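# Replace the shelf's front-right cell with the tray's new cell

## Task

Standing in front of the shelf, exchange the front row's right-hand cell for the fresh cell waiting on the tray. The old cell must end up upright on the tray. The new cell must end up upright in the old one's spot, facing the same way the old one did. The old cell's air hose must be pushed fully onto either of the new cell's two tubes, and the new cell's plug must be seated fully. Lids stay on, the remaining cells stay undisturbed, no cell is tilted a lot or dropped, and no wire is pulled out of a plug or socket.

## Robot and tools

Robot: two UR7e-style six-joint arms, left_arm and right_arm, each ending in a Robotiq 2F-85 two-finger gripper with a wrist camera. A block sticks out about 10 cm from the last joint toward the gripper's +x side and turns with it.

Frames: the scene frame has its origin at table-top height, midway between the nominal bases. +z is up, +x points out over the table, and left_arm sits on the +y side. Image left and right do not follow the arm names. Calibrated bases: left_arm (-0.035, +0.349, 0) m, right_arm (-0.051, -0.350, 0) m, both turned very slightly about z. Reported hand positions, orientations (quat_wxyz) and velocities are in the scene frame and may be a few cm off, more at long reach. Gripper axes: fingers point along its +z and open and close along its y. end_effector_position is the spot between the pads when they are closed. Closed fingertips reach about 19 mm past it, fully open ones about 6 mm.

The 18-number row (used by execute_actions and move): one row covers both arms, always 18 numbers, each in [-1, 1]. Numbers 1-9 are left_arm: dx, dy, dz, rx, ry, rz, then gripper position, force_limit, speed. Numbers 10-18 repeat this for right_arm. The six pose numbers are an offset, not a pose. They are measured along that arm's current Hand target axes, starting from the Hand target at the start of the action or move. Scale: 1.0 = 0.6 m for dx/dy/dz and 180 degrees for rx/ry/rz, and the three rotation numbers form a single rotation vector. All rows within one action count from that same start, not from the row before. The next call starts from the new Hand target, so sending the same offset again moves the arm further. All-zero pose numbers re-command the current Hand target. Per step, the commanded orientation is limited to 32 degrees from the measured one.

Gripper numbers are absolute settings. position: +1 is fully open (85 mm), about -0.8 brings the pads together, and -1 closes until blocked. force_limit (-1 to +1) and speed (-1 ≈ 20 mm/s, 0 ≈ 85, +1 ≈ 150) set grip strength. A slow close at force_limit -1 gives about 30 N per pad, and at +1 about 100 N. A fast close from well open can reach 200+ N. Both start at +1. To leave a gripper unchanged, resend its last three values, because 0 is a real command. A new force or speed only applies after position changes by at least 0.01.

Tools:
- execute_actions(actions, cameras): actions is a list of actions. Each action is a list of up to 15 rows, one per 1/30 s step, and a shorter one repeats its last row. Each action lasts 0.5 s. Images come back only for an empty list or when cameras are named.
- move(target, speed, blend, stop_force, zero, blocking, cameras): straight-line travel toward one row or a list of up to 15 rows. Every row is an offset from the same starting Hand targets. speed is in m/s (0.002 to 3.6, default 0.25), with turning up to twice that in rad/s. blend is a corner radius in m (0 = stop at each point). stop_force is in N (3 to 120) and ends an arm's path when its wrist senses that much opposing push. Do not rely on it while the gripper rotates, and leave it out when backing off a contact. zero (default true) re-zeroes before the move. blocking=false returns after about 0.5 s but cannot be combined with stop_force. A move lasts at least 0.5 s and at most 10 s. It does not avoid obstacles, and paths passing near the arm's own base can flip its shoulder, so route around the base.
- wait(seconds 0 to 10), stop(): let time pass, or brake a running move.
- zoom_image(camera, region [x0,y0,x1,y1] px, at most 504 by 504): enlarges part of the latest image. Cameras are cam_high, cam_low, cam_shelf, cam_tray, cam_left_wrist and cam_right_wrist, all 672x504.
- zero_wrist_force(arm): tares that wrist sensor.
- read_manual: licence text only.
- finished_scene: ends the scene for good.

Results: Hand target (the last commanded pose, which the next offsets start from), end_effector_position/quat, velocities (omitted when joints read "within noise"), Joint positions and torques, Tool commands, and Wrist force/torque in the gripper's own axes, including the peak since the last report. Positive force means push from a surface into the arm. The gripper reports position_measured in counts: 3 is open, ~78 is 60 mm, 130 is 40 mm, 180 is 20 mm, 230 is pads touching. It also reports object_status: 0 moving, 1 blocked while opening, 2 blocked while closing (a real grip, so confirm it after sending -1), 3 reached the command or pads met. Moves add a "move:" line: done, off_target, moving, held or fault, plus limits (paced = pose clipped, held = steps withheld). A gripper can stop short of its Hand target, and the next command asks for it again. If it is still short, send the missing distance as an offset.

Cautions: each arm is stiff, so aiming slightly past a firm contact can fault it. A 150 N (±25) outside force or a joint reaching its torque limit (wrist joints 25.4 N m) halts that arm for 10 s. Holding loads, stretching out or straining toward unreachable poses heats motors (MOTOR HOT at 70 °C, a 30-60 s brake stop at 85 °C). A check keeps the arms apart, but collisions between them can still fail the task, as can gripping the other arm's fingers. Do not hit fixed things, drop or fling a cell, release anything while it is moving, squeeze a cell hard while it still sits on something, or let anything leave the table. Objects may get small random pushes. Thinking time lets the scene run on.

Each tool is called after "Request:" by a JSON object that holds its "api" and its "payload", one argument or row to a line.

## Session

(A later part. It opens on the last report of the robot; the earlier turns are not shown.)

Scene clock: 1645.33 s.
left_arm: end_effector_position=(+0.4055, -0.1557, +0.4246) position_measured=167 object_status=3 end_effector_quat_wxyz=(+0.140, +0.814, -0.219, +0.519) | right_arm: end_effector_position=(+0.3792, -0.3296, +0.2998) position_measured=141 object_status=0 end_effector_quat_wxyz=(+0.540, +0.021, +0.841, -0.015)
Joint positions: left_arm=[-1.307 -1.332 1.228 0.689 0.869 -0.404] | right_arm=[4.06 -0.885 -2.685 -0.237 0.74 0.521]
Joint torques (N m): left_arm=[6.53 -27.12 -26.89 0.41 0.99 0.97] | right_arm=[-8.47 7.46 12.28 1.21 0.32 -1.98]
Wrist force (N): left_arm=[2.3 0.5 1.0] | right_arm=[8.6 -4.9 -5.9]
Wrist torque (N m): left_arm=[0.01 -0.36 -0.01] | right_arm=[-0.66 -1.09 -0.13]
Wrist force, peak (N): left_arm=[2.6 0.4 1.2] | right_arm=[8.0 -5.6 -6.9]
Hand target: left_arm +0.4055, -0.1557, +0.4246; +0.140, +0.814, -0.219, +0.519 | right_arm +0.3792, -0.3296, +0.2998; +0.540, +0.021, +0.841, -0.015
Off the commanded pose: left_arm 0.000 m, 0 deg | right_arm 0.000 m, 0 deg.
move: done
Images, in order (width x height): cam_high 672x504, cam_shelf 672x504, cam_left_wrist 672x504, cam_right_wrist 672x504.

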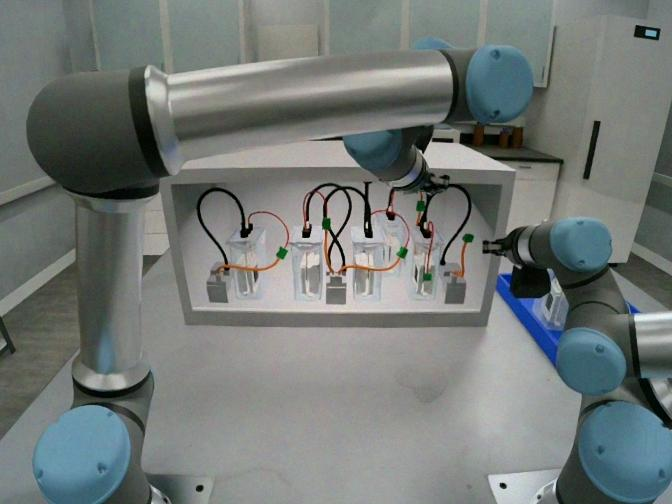

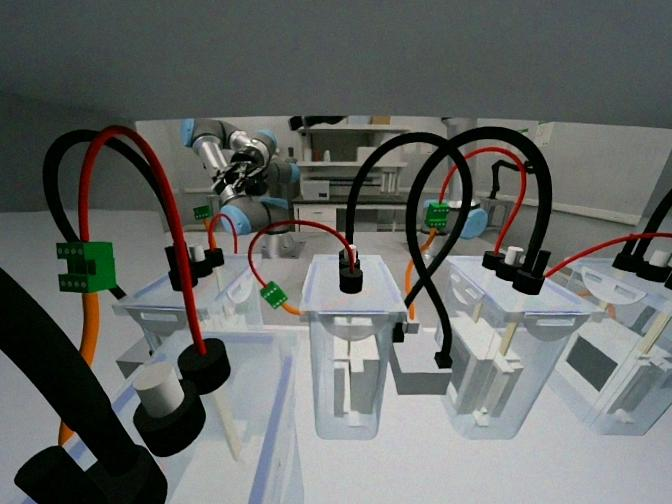

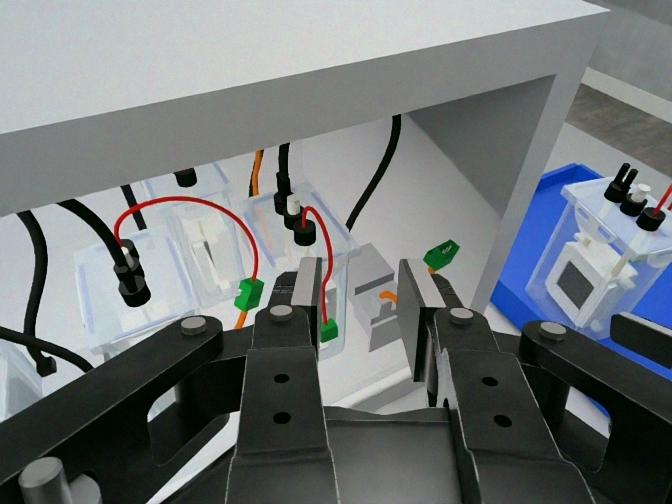

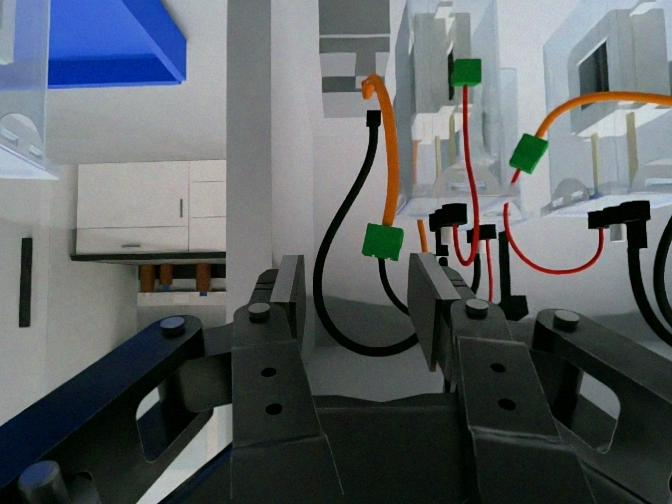

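Request:
{"api": "zoom_image", "payload": {
  "camera": "cam_right_wrist",
  "region": [340, 200, 430, 290]
}}

Request:
{"api": "zoom_image", "payload": {
  "camera": "cam_shelf",
  "region": [185, 195, 225, 235]
}}

Scaled by 5.600 from the camera's 672x504 image, which has a finer 960x720 frame.

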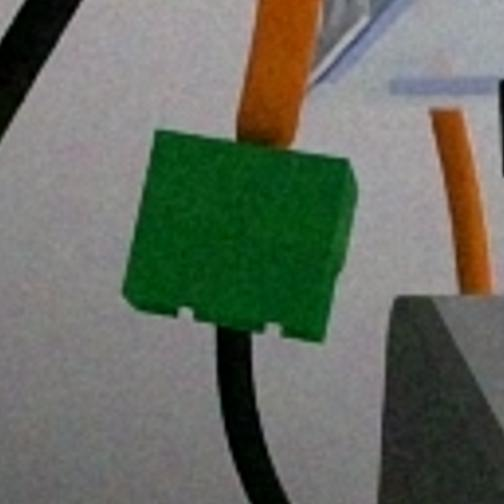

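Scaled by 12.600 from the camera's 672x504 image, which has a finer 960x720 frame.

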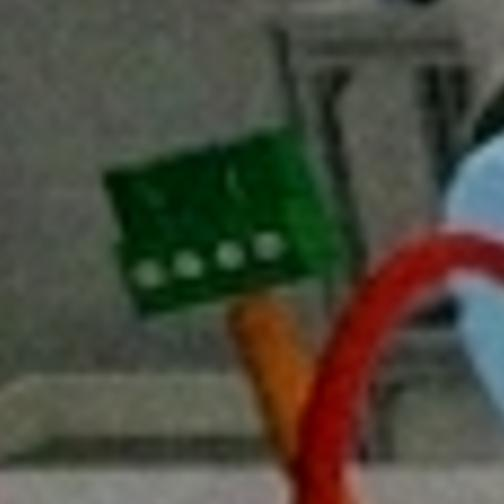

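Request:
{"api": "move", "payload": {
  "target": [0,0,0,0,0,0,-0.3,-0.6,-1,0.1807,0.156,0.2427,0,-0.0556,0,-0.1,0,-1],
  "speed": 0.12,
  "cameras": ["cam_right_wrist","cam_left_wrist"]
}}

Request:
{"api": "zoom_image", "payload": {
  "camera": "cam_right_wrist",
  "region": [270, 180, 420, 300]
}}

Request:
{"api": "zoom_image", "payload": {
  "camera": "cam_left_wrist",
  "region": [300, 280, 370, 350]
}}

Scene clock: 1675.53 s.
left_arm: end_effector_position=(+0.4055, -0.1557, +0.4246) position_measured=167 object_status=3 end_effector_quat_wxyz=(+0.140, +0.814, -0.219, +0.519) | right_arm: end_effector_position=(+0.4711, -0.2412, +0.1403) position_measured=141 object_status=3 end_effector_quat_wxyz=(+0.611, +0.019, +0.791, -0.017)
Joint positions: left_arm=[-1.307 -1.332 1.228 0.689 0.869 -0.404] | right_arm=[4.043 -2.204 -2.566 1.217 0.682 0.323]
Joint torques (N m): left_arm=[7.16 -26.83 -26.69 0.36 1.07 0.89] | right_arm=[4.26 18.72 -0.16 3.04 0.69 2.07]
Wrist force (N): left_arm=[2.1 0.6 1.0] | right_arm=[8.2 -4.5 -6.4]
Wrist torque (N m): left_arm=[0.04 -0.34 -0.01] | right_arm=[-0.57 -1.05 -0.16]
Wrist force, peak (N): left_arm=[2.5 0.4 1.0] | right_arm=[8.2 -5.0 -7.1]
Hand target: left_arm +0.4055, -0.1557, +0.4246; +0.140, +0.814, -0.219, +0.519 | right_arm +0.4711, -0.2411, +0.1403; +0.611, +0.019, +0.791, -0.017
Off the commanded pose: left_arm 0.000 m, 0 deg | right_arm 0.000 m, 0 deg.
move: done
Images, in order (width x height): cam_left_wrist 672x504, cam_right_wrist 672x504.

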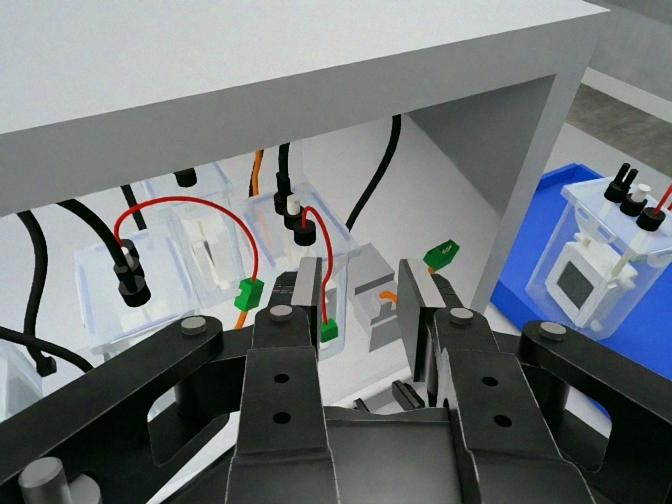

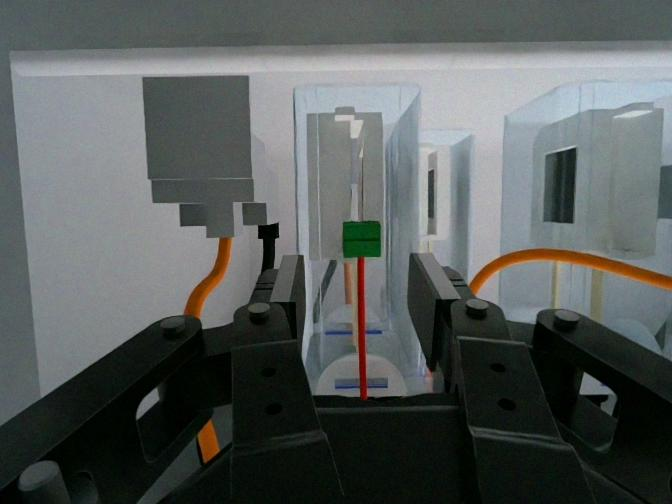

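Scaled by 3.360 from the camera's 672x504 image, which has a finer 960x720 frame.

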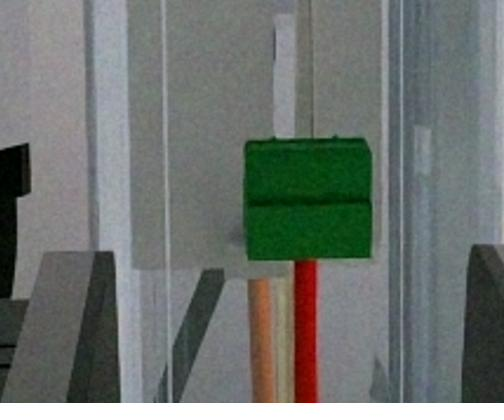

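Scaled by 7.200 from the camera's 672x504 image, which has a finer 960x720 frame.

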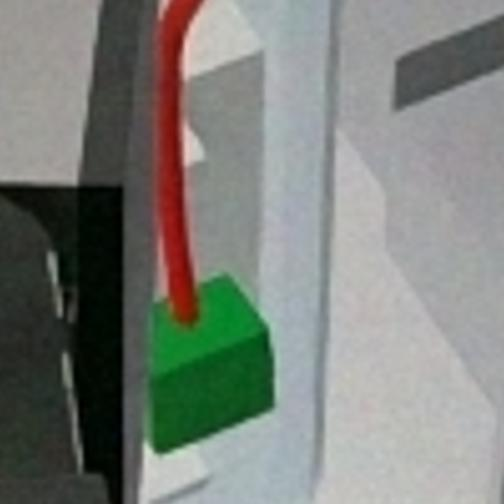

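Request:
{"api": "move", "payload": {
  "target": [0,0,0,0,0,0,-0.3,-0.6,-1,-0.0435,0.01,0.1708,0,0,0,-0.1,0,-1],
  "speed": 0.06,
  "cameras": ["cam_right_wrist","cam_left_wrist","cam_shelf"]
}}

Request:
{"api": "zoom_image", "payload": {
  "camera": "cam_right_wrist",
  "region": [240, 180, 440, 340]
}}

Request:
{"api": "zoom_image", "payload": {
  "camera": "cam_left_wrist",
  "region": [280, 260, 400, 380]
}}

Scene clock: 1686.03 s.
left_arm: end_effector_position=(+0.4055, -0.1557, +0.4246) position_measured=167 object_status=3 end_effector_quat_wxyz=(+0.140, +0.814, -0.219, +0.519) | right_arm: end_effector_position=(+0.5770, -0.2406, +0.1396) position_measured=141 object_status=3 end_effector_quat_wxyz=(+0.611, +0.019, +0.791, -0.017)
Joint positions: left_arm=[-1.307 -1.332 1.228 0.689 0.869 -0.404] | right_arm=[3.817 -2.246 -2.265 1.04 0.893 0.207]
Joint torques (N m): left_arm=[6.35 -27 -26.26 0.24 0.99 0.91] | right_arm=[9.2 48.31 -3.69 4.6 -2.22 2.28]
Wrist force (N): left_arm=[2.3 0.4 0.9] | right_arm=[8.3 -4.7 -6.9]
Wrist torque (N m): left_arm=[-0.01 -0.36 -0.01] | right_arm=[-0.61 -1.11 -0.11]
Wrist force, peak (N): left_arm=[2.5 0.5 1.2] | right_arm=[8.3 -4.2 -8.9]
Hand target: left_arm +0.4055, -0.1557, +0.4246; +0.140, +0.814, -0.219, +0.519 | right_arm +0.5770, -0.2406, +0.1397; +0.611, +0.019, +0.791, -0.017
Off the commanded pose: left_arm 0.000 m, 0 deg | right_arm 0.000 m, 0 deg.
move: done
Images, in order (width x height): cam_shelf 672x504, cam_left_wrist 672x504, cam_right_wrist 672x504.

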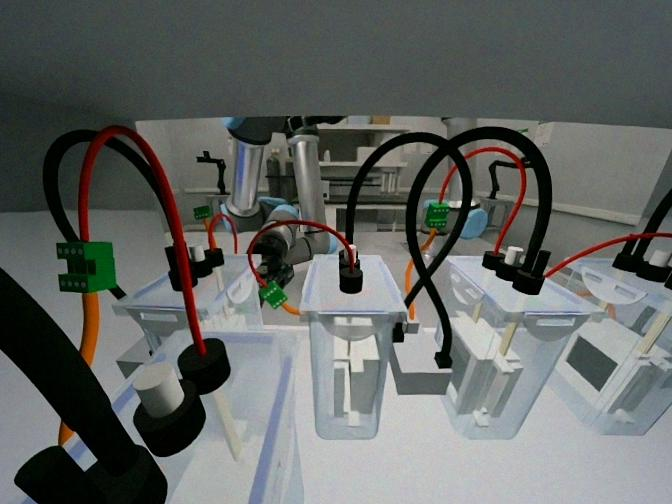

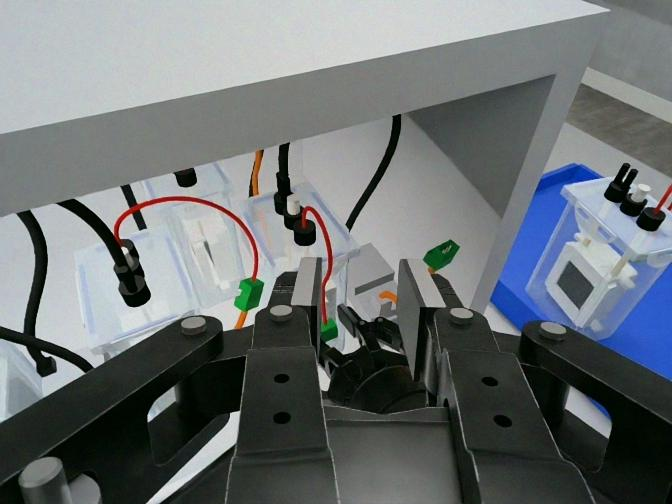

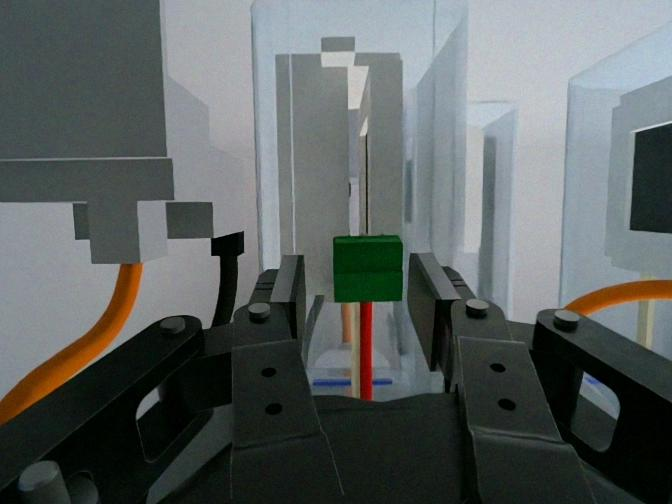

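Scaled by 2.520 from the camera's 672x504 image, which has a finer 960x720 frame.

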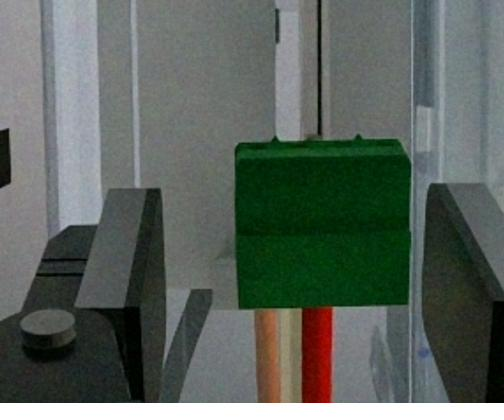

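Scaled by 4.200 from the camera's 672x504 image, which has a finer 960x720 frame.

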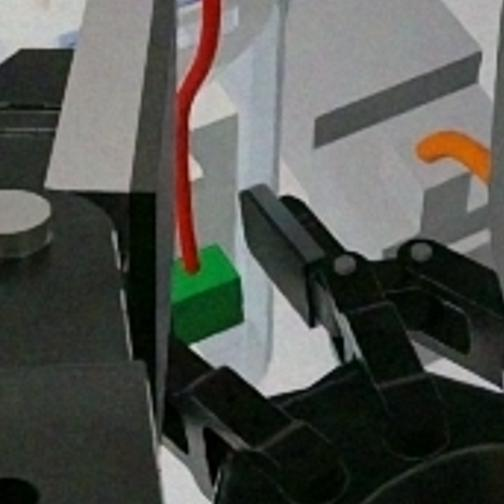

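Request:
{"api": "move", "payload": {
  "target": [0,0,0,0,0,0,-0.3,-0.6,-1,-0.0009,0,0.0032,0,0,0,-0.1,0,-1],
  "speed": 0.03
}}

Request:
{"api": "move", "payload": {
  "target": [0,0,0,0,0,0,-0.3,-0.6,-1,0,0,0,0,0,0,-1,0.5,-1],
  "cameras": ["cam_right_wrist","cam_left_wrist"]
}}

Request:
{"api": "zoom_image", "payload": {
  "camera": "cam_right_wrist",
  "region": [240, 180, 440, 340]
}}

Scene clock: 1693.07 s.
left_arm: end_effector_position=(+0.4055, -0.1557, +0.4246) position_measured=167 object_status=3 end_effector_quat_wxyz=(+0.140, +0.814, -0.219, +0.519) | right_arm: end_effector_position=(+0.5790, -0.2407, +0.1397) position_measured=141 object_status=3 end_effector_quat_wxyz=(+0.611, +0.019, +0.791, -0.017)
Joint positions: left_arm=[-1.307 -1.332 1.228 0.689 0.869 -0.404] | right_arm=[3.813 -2.247 -2.259 1.036 0.897 0.206]
Joint torques (N m): left_arm=[6.62 -26.37 -26.12 0.2 1.01 0.85] | right_arm=[-4.32 26.71 12.6 1.05 -0.05 -1.66]
Wrist force (N): left_arm=[2.4 0.5 1.2] | right_arm=[8.0 -3.7 -10.3]
Wrist torque (N m): left_arm=[0.01 -0.38 -0.01] | right_arm=[-0.68 -1.08 -0.11]
Wrist force, peak (N): left_arm=[2.7 0.6 1.0] | right_arm=[9.1 -3.5 -10.1]
Hand target: left_arm +0.4055, -0.1557, +0.4246; +0.140, +0.814, -0.219, +0.519 | right_arm +0.5790, -0.2407, +0.1397; +0.611, +0.019, +0.791, -0.017
Off the commanded pose: left_arm 0.000 m, 0 deg | right_arm 0.000 m, 0 deg.
move: done

Scene clock: 1694.37 s.
left_arm: end_effector_position=(+0.4055, -0.1557, +0.4246) position_measured=167 object_status=3 end_effector_quat_wxyz=(+0.140, +0.814, -0.219, +0.519) | right_arm: end_effector_position=(+0.5790, -0.2407, +0.1397) position_measured=183 object_status=0 end_effector_quat_wxyz=(+0.611, +0.019, +0.791, -0.017)
Joint positions: left_arm=[-1.307 -1.332 1.228 0.689 0.869 -0.404] | right_arm=[3.813 -2.247 -2.259 1.036 0.897 0.206]
Joint torques (N m): left_arm=[6.7 -27.24 -26.29 0.22 0.97 0.87] | right_arm=[7.64 25.83 -3.14 3.19 -2.03 1.55]
Wrist force (N): left_arm=[2.3 0.6 1.2] | right_arm=[8.9 -3.2 -9.9]
Wrist torque (N m): left_arm=[0.02 -0.36 -0.01] | right_arm=[-0.66 -1.12 -0.12]
Wrist force, peak (N): left_arm=[2.6 0.5 1.0] | right_arm=[8.7 -3.6 -10.6]
Hand target: left_arm +0.4055, -0.1557, +0.4246; +0.140, +0.814, -0.219, +0.519 | right_arm +0.5790, -0.2407, +0.1397; +0.611, +0.019, +0.791, -0.017
Off the commanded pose: left_arm 0.000 m, 0 deg | right_arm 0.000 m, 0 deg.
move: done
Images, in order (width x height): cam_left_wrist 672x504, cam_right_wrist 672x504.

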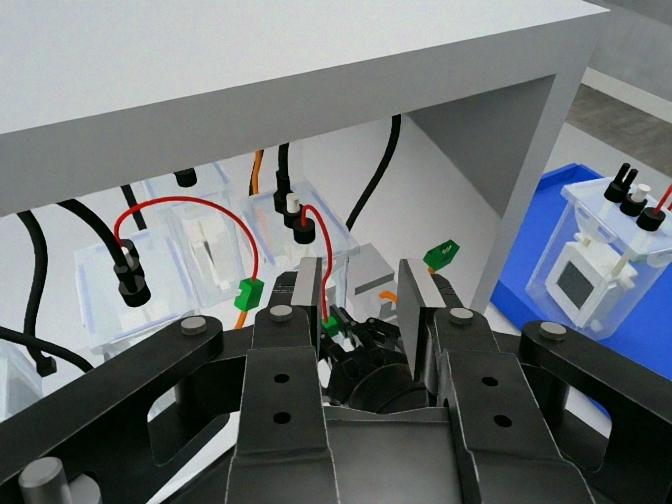

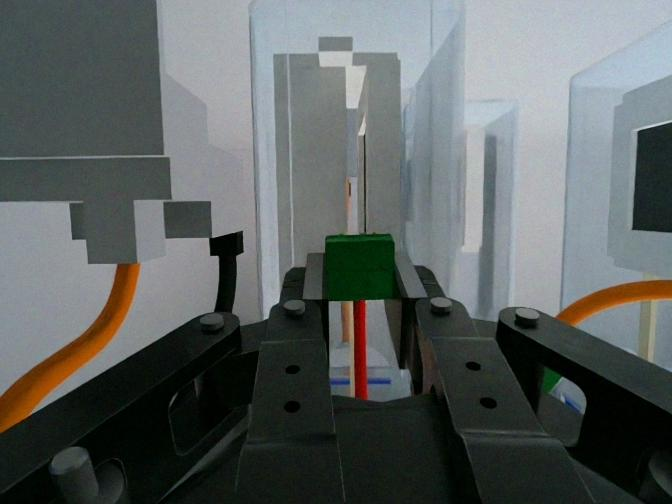

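Scaled by 2.520 from the camera's 672x504 image, which has a finer 960x720 frame.

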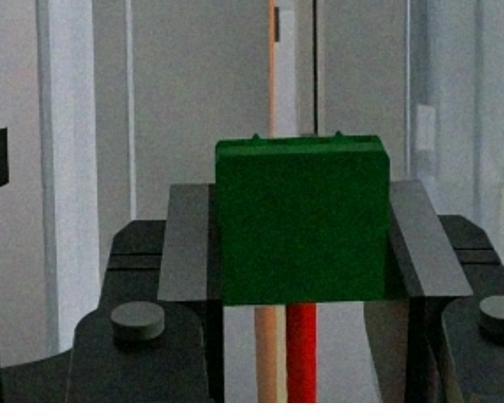

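Request:
{"api": "move", "payload": {
  "target": [0,0,0,0,0,0,-0.3,-0.6,-1,0,0,0,0,0,0,-0.2,0,-1]
}}

Request:
{"api": "move", "payload": {
  "target": [0,0,0,0,0,0,-0.3,-0.6,-1,-0.0048,0.0003,-0.0013,0,0,0,-0.2,0,-1],
  "speed": 0.03,
  "cameras": ["cam_right_wrist"]
}}

Request:
{"api": "zoom_image", "payload": {
  "camera": "cam_right_wrist",
  "region": [270, 200, 430, 330]
}}

Scene clock: 1705.73 s.
left_arm: end_effector_position=(+0.4055, -0.1557, +0.4246) position_measured=167 object_status=3 end_effector_quat_wxyz=(+0.140, +0.814, -0.219, +0.519) | right_arm: end_effector_position=(+0.5790, -0.2407, +0.1397) position_measured=154 object_status=0 end_effector_quat_wxyz=(+0.611, +0.019, +0.791, -0.017)
Joint positions: left_arm=[-1.307 -1.332 1.228 0.689 0.869 -0.404] | right_arm=[3.813 -2.247 -2.259 1.036 0.897 0.206]
Joint torques (N m): left_arm=[6.29 -26.88 -25.86 0.11 1.21 0.83] | right_arm=[7.3 25.86 -3.18 3.09 -1.72 2.11]
Wrist force (N): left_arm=[2.4 0.7 1.0] | right_arm=[8.3 -4.8 -6.9]
Wrist torque (N m): left_arm=[0.05 -0.38 -0.01] | right_arm=[-0.63 -1.11 -0.09]
Wrist force, peak (N): left_arm=[2.5 0.6 1.1] | right_arm=[8.8 -3.5 -10.1]
Hand target: left_arm +0.4055, -0.1557, +0.4246; +0.140, +0.814, -0.219, +0.519 | right_arm +0.5790, -0.2407, +0.1397; +0.611, +0.019, +0.791, -0.017
Off the commanded pose: left_arm 0.000 m, 0 deg | right_arm 0.000 m, 0 deg.
move: done

Scene clock: 1706.43 s.
left_arm: end_effector_position=(+0.4055, -0.1557, +0.4246) position_measured=167 object_status=3 end_effector_quat_wxyz=(+0.140, +0.814, -0.219, +0.519) | right_arm: end_effector_position=(+0.5790, -0.2405, +0.1428) position_measured=154 object_status=3 end_effector_quat_wxyz=(+0.611, +0.019, +0.791, -0.017)
Joint positions: left_arm=[-1.307 -1.332 1.228 0.689 0.869 -0.404] | right_arm=[3.814 -2.238 -2.26 1.028 0.896 0.206]
Joint torques (N m): left_arm=[6.5 -27.06 -26.35 0.18 1.07 0.97] | right_arm=[8.51 34.82 -2.55 2.34 -1.92 2.31]
Wrist force (N): left_arm=[2.3 0.6 1.1] | right_arm=[8.2 -4.7 -6.8]
Wrist torque (N m): left_arm=[0.03 -0.37 -0.01] | right_arm=[-0.62 -1.08 -0.10]
Wrist force, peak (N): left_arm=[2.5 0.6 1.0] | right_arm=[8.6 -4.7 -6.6]
Hand target: left_arm +0.4055, -0.1557, +0.4246; +0.140, +0.814, -0.219, +0.519 | right_arm +0.5790, -0.2405, +0.1427; +0.611, +0.019, +0.791, -0.017
Off the commanded pose: left_arm 0.000 m, 0 deg | right_arm 0.000 m, 0 deg.
move: done
Images, in order (width x height): cam_right_wrist 672x504.

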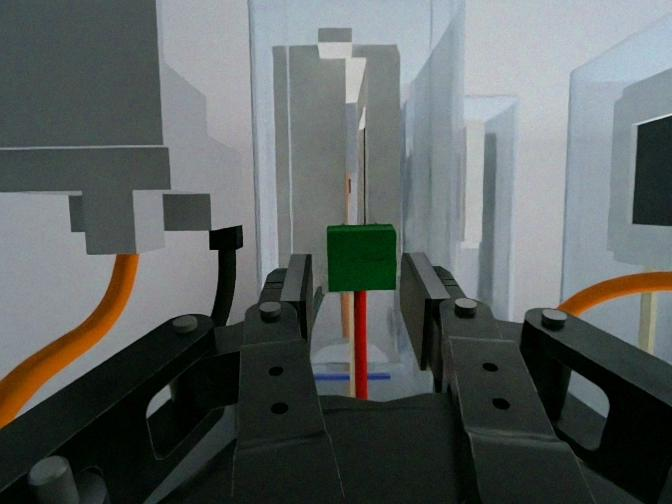

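Scaled by 3.150 from the camera's 672x504 image, which has a finer 960x720 frame.

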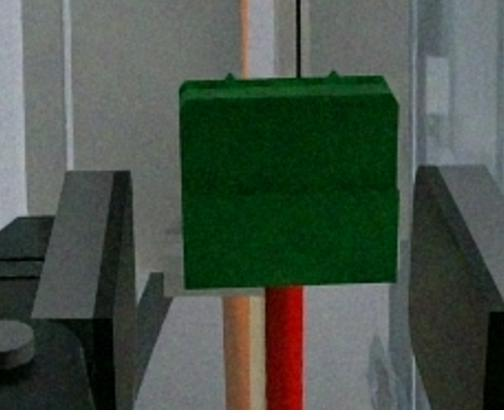

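Request:
{"api": "move", "payload": {
  "target": [0,0,0,0,0,0,-0.3,-0.6,-1,0,0,0,0,0,0,-1,0.6,-1]
}}

Request:
{"api": "wait", "payload": {
  "seconds": 0.4,
  "cameras": ["cam_right_wrist","cam_left_wrist"]
}}

Request:
{"api": "zoom_image", "payload": {
  "camera": "cam_right_wrist",
  "region": [270, 200, 430, 330]
}}

Scene clock: 1715.43 s.
left_arm: end_effector_position=(+0.4055, -0.1557, +0.4246) position_measured=167 object_status=3 end_effector_quat_wxyz=(+0.140, +0.814, -0.219, +0.519) | right_arm: end_effector_position=(+0.5790, -0.2405, +0.1427) position_measured=184 object_status=0 end_effector_quat_wxyz=(+0.611, +0.019, +0.791, -0.017)
Joint positions: left_arm=[-1.307 -1.332 1.228 0.689 0.869 -0.404] | right_arm=[3.814 -2.238 -2.26 1.028 0.896 0.206]
Joint torques (N m): left_arm=[5.9 -26.71 -26 0.09 1.05 0.98] | right_arm=[-1.07 24.81 15.35 3.7 0.27 1.91]
Wrist force (N): left_arm=[2.2 0.7 0.8] | right_arm=[9.0 -3.3 -9.4]
Wrist torque (N m): left_arm=[0.05 -0.34 -0.01] | right_arm=[-0.60 -1.11 -0.11]
Wrist force, peak (N): left_arm=[2.5 0.6 1.1] | right_arm=[9.0 -3.5 -9.5]
Hand target: left_arm +0.4055, -0.1557, +0.4246; +0.140, +0.814, -0.219, +0.519 | right_arm +0.5790, -0.2405, +0.1427; +0.611, +0.019, +0.791, -0.017
Off the commanded pose: left_arm 0.000 m, 0 deg | right_arm 0.000 m, 0 deg.
move: done

Scene clock: 1715.83 s.
left_arm: end_effector_position=(+0.4055, -0.1557, +0.4246) position_measured=167 object_status=3 end_effector_quat_wxyz=(+0.140, +0.814, -0.219, +0.519) | right_arm: end_effector_position=(+0.5790, -0.2405, +0.1427) position_measured=184 object_status=2 end_effector_quat_wxyz=(+0.611, +0.019, +0.791, -0.017)
Joint positions: left_arm=[-1.307 -1.332 1.228 0.689 0.869 -0.404] | right_arm=[3.814 -2.238 -2.26 1.028 0.896 0.206]
Joint torques (N m): left_arm=[6.61 -27.15 -26.6 0.1 1.09 0.82] | right_arm=[-1.28 25.35 14.62 3.71 0.16 1.72]
Wrist force (N): left_arm=[2.3 0.6 1.0] | right_arm=[8.9 -3.4 -9.5]
Wrist torque (N m): left_arm=[0.03 -0.36 0.00] | right_arm=[-0.63 -1.10 -0.12]
Wrist force, peak (N): left_arm=[2.4 0.4 1.1] | right_arm=[8.9 -3.7 -9.6]
Hand target: left_arm +0.4055, -0.1557, +0.4246; +0.140, +0.814, -0.219, +0.519 | right_arm +0.5790, -0.2405, +0.1427; +0.611, +0.019, +0.791, -0.017
Tool commands: left_gripper/position=-0.3 left_gripper/force_limit=-0.6 left_gripper/speed=-1.0 right_gripper/position=-1.0 right_gripper/force_limit=+0.6 right_gripper/speed=-1.0
Off the commanded pose: left_arm 0.000 m, 0 deg | right_arm 0.000 m, 0 deg.
wait: 0.40 s; at rest by 0.17 s
Images, in order (width x height): cam_left_wrist 672x504, cam_right_wrist 672x504.

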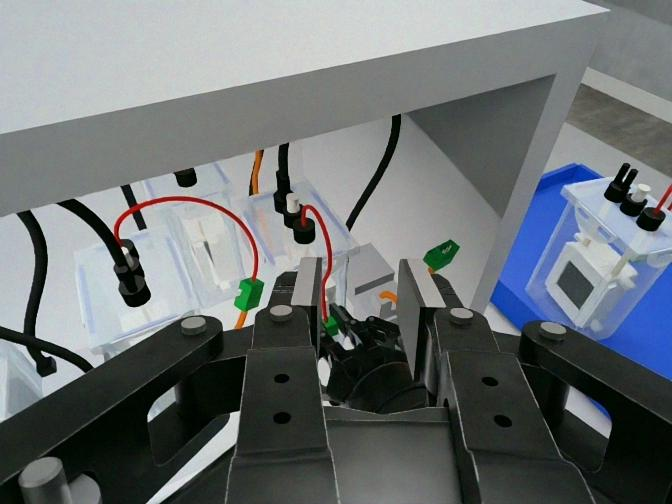

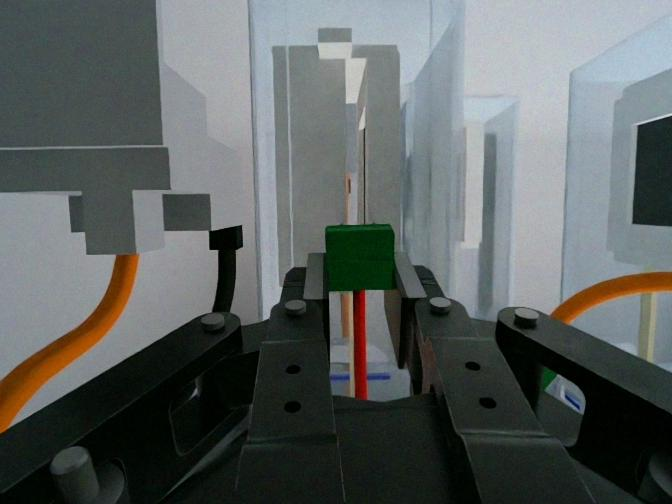

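Scaled by 3.150 from the camera's 672x504 image, which has a finer 960x720 frame.

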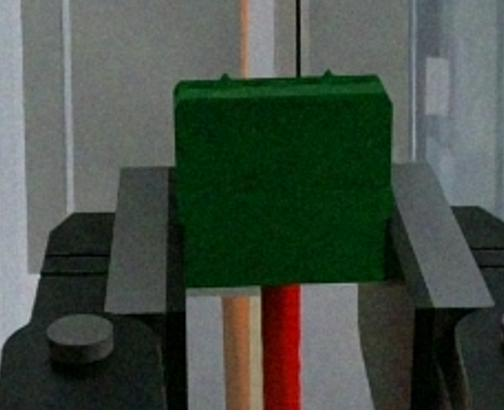

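Request:
{"api": "move", "payload": {
  "target": [
    [0,0,0,0,0,0,-0.3,-0.6,-1,0.006,-0.0142,-0.1342,0,0,0,-1,0.6,-1],
    [0,0,0,0,0,0,-0.3,-0.6,-1,-0.0417,-0.0675,-0.2132,0,0,0,-1,0.6,-1],
    [0,0,0,0,0,0,-0.3,-0.6,-1,-0.2677,-0.109,-0.2717,0,0,0,-1,0.6,-1],
    [0,0,0,0,0,0,-0.3,-0.6,-1,-0.2805,-0.1633,-0.1912,-0.096,0,-0.0257,-1,0.6,-1]
  ],
  "speed": 0.1,
  "blend": [0.015,0.02,0.02,0],
  "cameras": ["cam_right_wrist","cam_left_wrist","cam_shelf","cam_high","cam_low"]
}}

Scene clock: 1735.67 s.
left_arm: end_effector_position=(+0.4055, -0.1557, +0.4246) position_measured=167 object_status=3 end_effector_quat_wxyz=(+0.140, +0.814, -0.219, +0.519) | right_arm: end_effector_position=(+0.5055, -0.3341, +0.3348) position_measured=184 object_status=2 end_effector_quat_wxyz=(+0.606, -0.105, +0.785, +0.077)
Joint positions: left_arm=[-1.307 -1.332 1.228 0.689 0.869 -0.404] | right_arm=[3.444 -1.56 -2.391 0.554 1.551 -0.001]
Joint torques (N m): left_arm=[5.73 -27.61 -25.62 -0.07 1.01 0.84] | right_arm=[-7.2 28.01 7.9 1.25 1.47 1.6]
Wrist force (N): left_arm=[2.2 0.6 1.1] | right_arm=[8.3 -4.5 -6.6]
Wrist torque (N m): left_arm=[0.03 -0.35 -0.01] | right_arm=[-0.56 -1.03 -0.21]
Wrist force, peak (N): left_arm=[2.5 0.6 1.2] | right_arm=[9.1 -3.5 -9.8]
Hand target: left_arm +0.4055, -0.1557, +0.4246; +0.140, +0.814, -0.219, +0.519 | right_arm +0.5055, -0.3341, +0.3348; +0.606, -0.105, +0.785, +0.077
Off the commanded pose: left_arm 0.000 m, 0 deg | right_arm 0.000 m, 0 deg.
move: done
Images, in order (width x height): cam_high 672x504, cam_low 672x504, cam_shelf 672x504, cam_left_wrist 672x504, cam_right_wrist 672x504.

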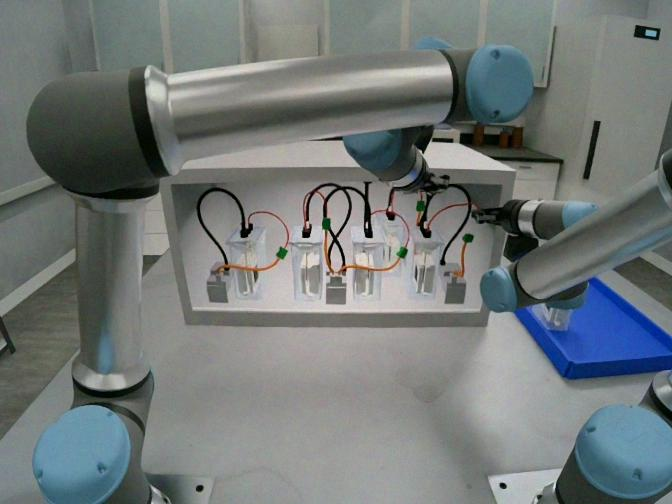

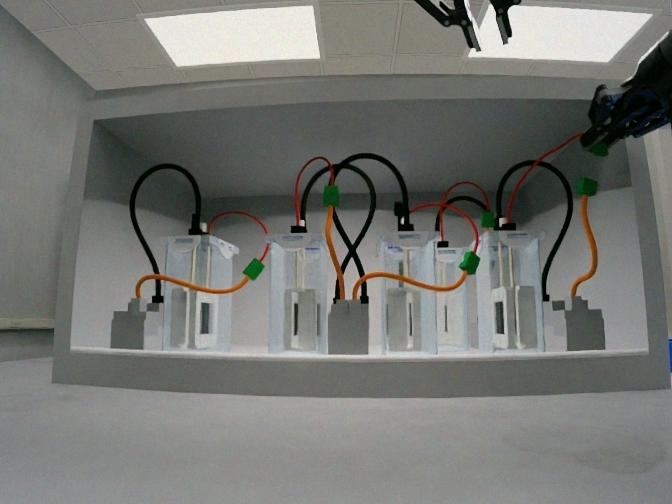

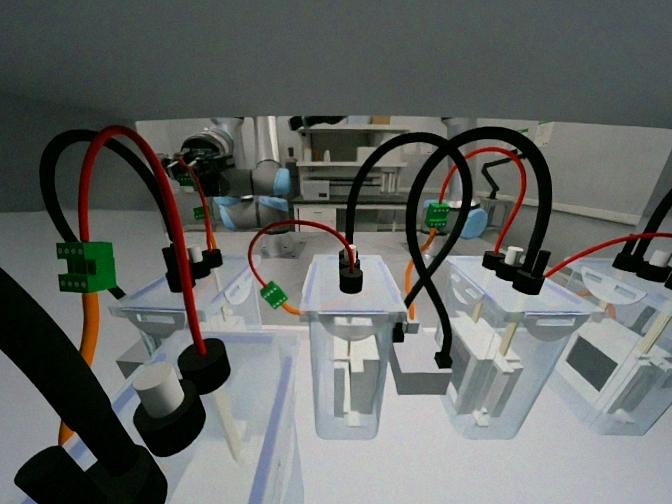

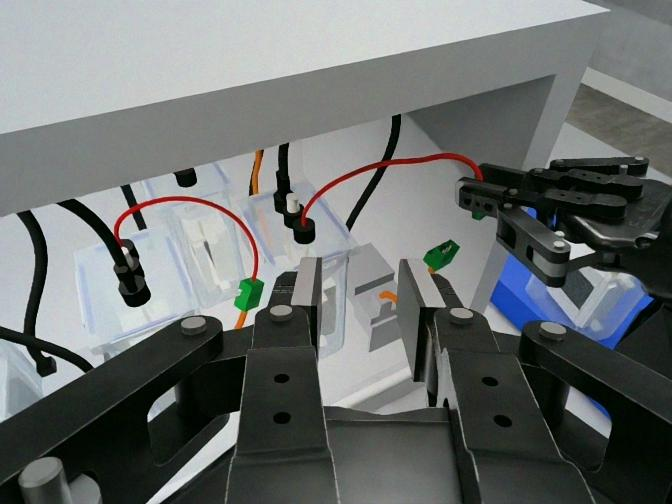

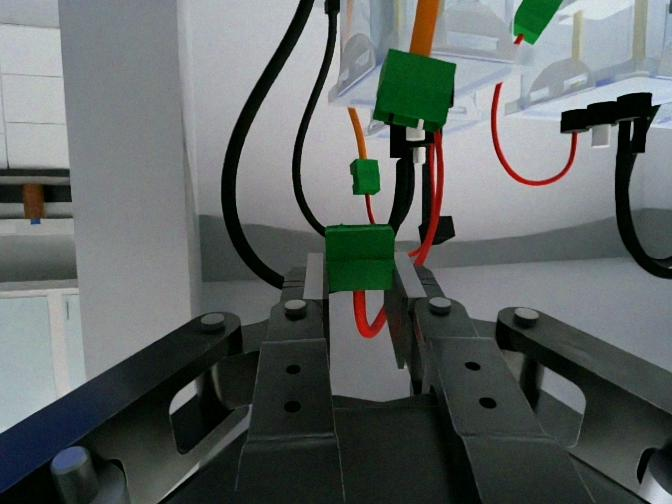

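Request:
{"api": "move", "payload": {
  "target": [-0.1478,-0.0038,0.2573,-0.2391,0.079,0.0754,-0.15,-0.6,-1,0,0,0,0,0,0,-1,0.6,-1],
  "speed": 0.12,
  "cameras": ["cam_right_wrist","cam_left_wrist","cam_shelf","cam_high","cam_low"]
}}

Request:
{"api": "zoom_image", "payload": {
  "camera": "cam_left_wrist",
  "region": [260, 200, 460, 360]
}}

Request:
{"api": "zoom_image", "payload": {
  "camera": "cam_right_wrist",
  "region": [320, 30, 500, 170]
}}

Scene clock: 1750.17 s.
left_arm: end_effector_position=(+0.4955, -0.2051, +0.2792) position_measured=148 object_status=3 end_effector_quat_wxyz=(+0.392, +0.607, -0.467, +0.510) | right_arm: end_effector_position=(+0.5055, -0.3341, +0.3348) position_measured=184 object_status=2 end_effector_quat_wxyz=(+0.606, -0.105, +0.785, +0.077)
Joint positions: left_arm=[-0.819 -1.11 1.426 -0.12 2.044 0.09] | right_arm=[3.444 -1.56 -2.391 0.554 1.551 -0.001]
Joint torques (N m): left_arm=[-6.74 -36.92 -14.12 -1.74 1.5 -1.28] | right_arm=[5.3 29.86 8.61 0.85 -1 -0.09]
Wrist force (N): left_arm=[2.4 0.1 1.3] | right_arm=[8.3 -4.7 -6.5]
Wrist torque (N m): left_arm=[-0.10 -0.38 -0.01] | right_arm=[-0.58 -1.03 -0.21]
Wrist force, peak (N): left_arm=[2.9 0.1 1.2] | right_arm=[8.6 -4.5 -6.8]
Hand target: left_arm +0.4954, -0.2051, +0.2791; +0.392, +0.607, -0.467, +0.510 | right_arm +0.5055, -0.3341, +0.3348; +0.606, -0.105, +0.785, +0.077
Off the commanded pose: left_arm 0.000 m, 0 deg | right_arm 0.000 m, 0 deg.
move: done
Images, in order (width x height): cam_high 672x504, cam_low 672x504, cam_shelf 672x504, cam_left_wrist 672x504, cam_right_wrist 672x504.

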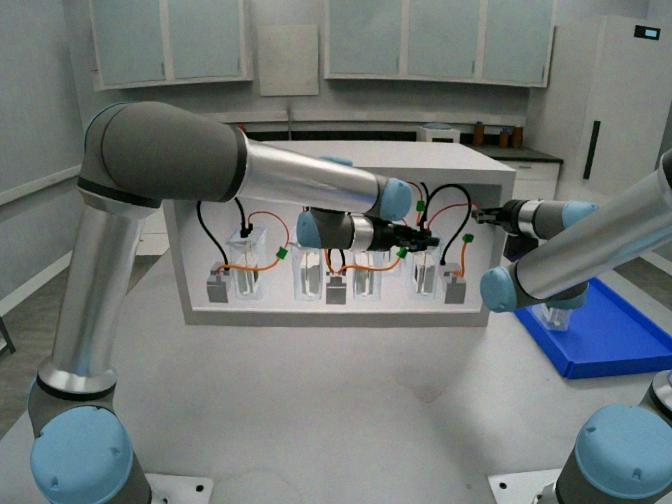

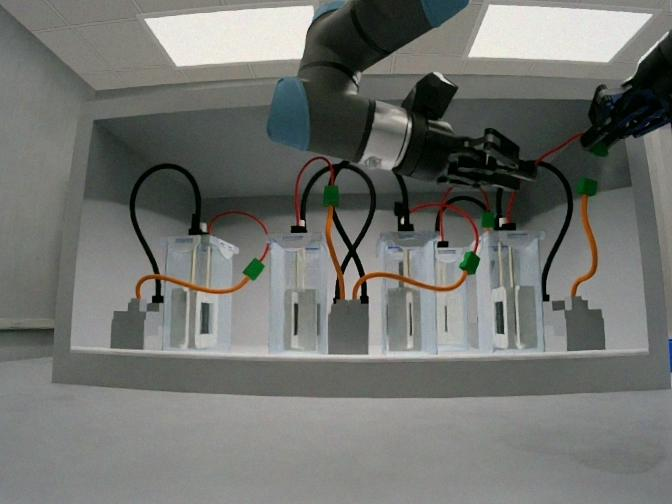

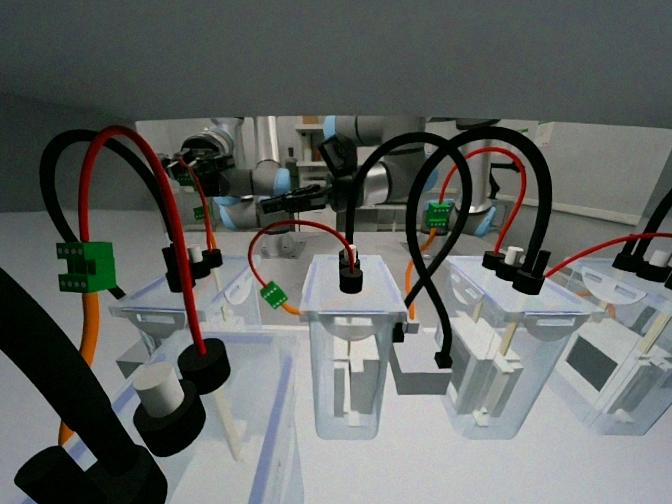

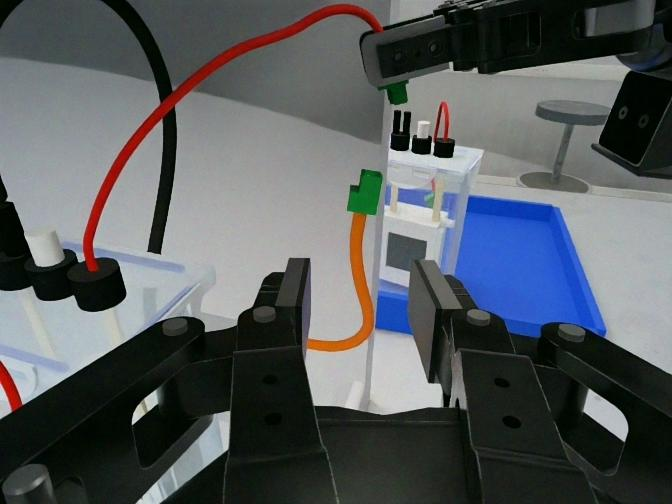

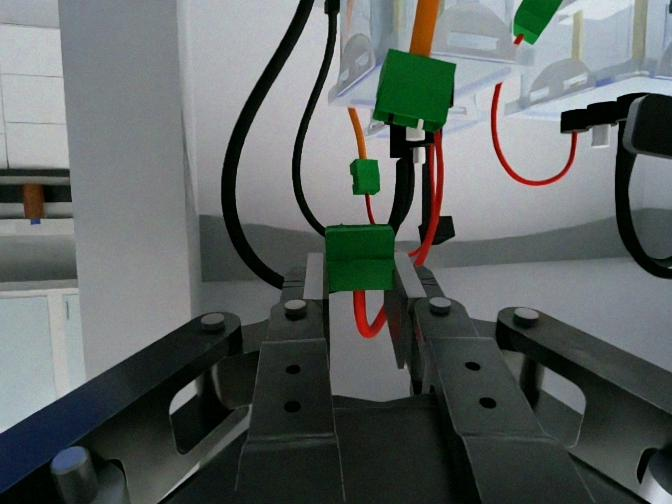

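Scaled by 2.520 from the camera's 672x504 image, which has a finer 960x720 frame.

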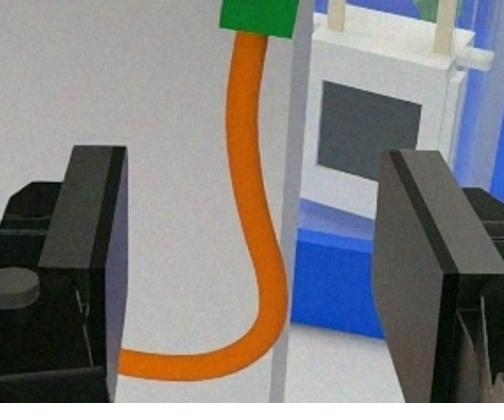

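Scaled by 2.800 from the camera's 672x504 image, which has a finer 960x720 frame.

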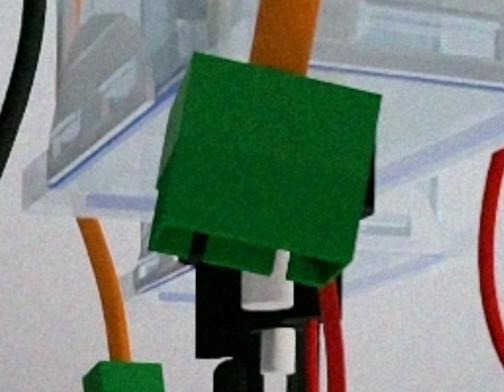

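Request:
{"api": "move", "payload": {
  "target": [0.0102,0.0083,0.1,0,0,0,-0.15,-0.6,-1,0,0,0,0,0,0,-1,0.6,-1],
  "speed": 0.06,
  "cameras": ["cam_right_wrist","cam_left_wrist"]
}}

Request:
{"api": "zoom_image", "payload": {
  "camera": "cam_left_wrist",
  "region": [280, 120, 440, 260]
}}

Request:
{"api": "zoom_image", "payload": {
  "camera": "cam_right_wrist",
  "region": [340, 0, 540, 160]
}}

Scene clock: 1762.60 s.
left_arm: end_effector_position=(+0.5060, -0.2646, +0.2747) position_measured=148 object_status=3 end_effector_quat_wxyz=(+0.392, +0.607, -0.467, +0.510) | right_arm: end_effector_position=(+0.5055, -0.3341, +0.3348) position_measured=184 object_status=2 end_effector_quat_wxyz=(+0.606, -0.105, +0.785, +0.077)
Joint positions: left_arm=[-0.874 -1.005 1.274 -0.079 1.99 0.079] | right_arm=[3.444 -1.56 -2.391 0.554 1.551 -0.001]
Joint torques (N m): left_arm=[8.94 -52.48 -14.6 -2.89 2.23 0.7] | right_arm=[8.14 28.56 8.71 0.84 -1.06 1.55]
Wrist force (N): left_arm=[2.4 -0.1 1.2] | right_arm=[8.5 -4.6 -6.5]
Wrist torque (N m): left_arm=[-0.12 -0.38 0.13] | right_arm=[-0.58 -1.05 -0.21]
Wrist force, peak (N): left_arm=[2.2 0.1 2.6] | right_arm=[8.8 -4.6 -6.6]
Hand target: left_arm +0.5061, -0.2645, +0.2747; +0.392, +0.607, -0.467, +0.510 | right_arm +0.5055, -0.3341, +0.3348; +0.606, -0.105, +0.785, +0.077
Off the commanded pose: left_arm 0.000 m, 0 deg | right_arm 0.000 m, 0 deg.
move: done
Images, in order (width x height): cam_left_wrist 672x504, cam_right_wrist 672x504.

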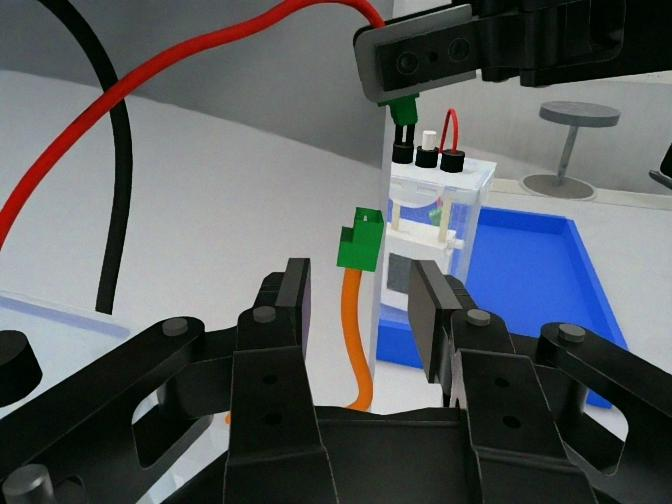

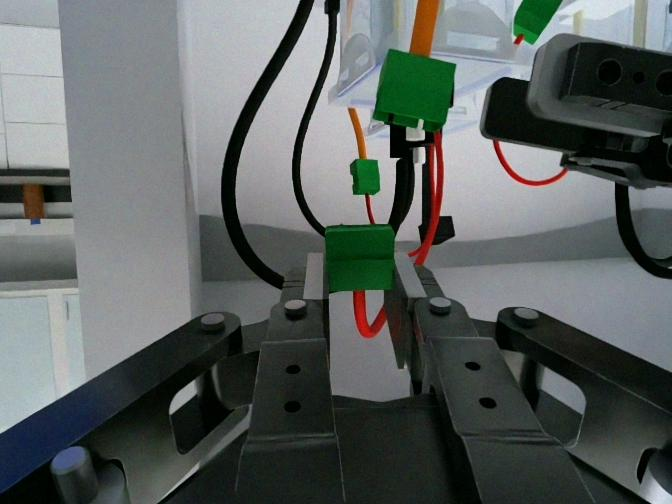

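Scaled by 3.150 from the camera's 672x504 image, which has a finer 960x720 frame.

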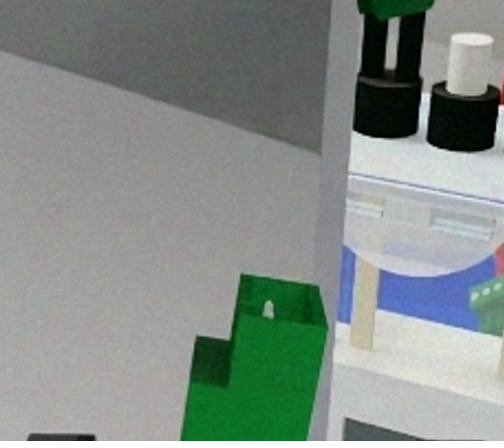

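Scaled by 2.520 from the camera's 672x504 image, which has a finer 960x720 frame.

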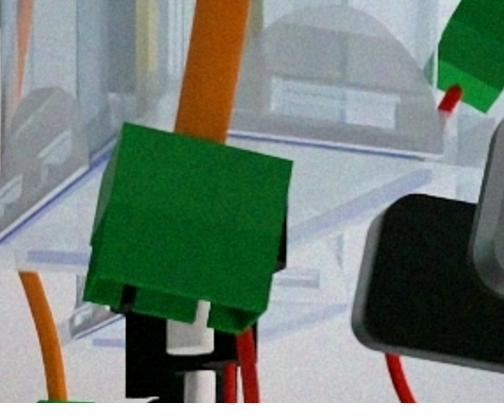

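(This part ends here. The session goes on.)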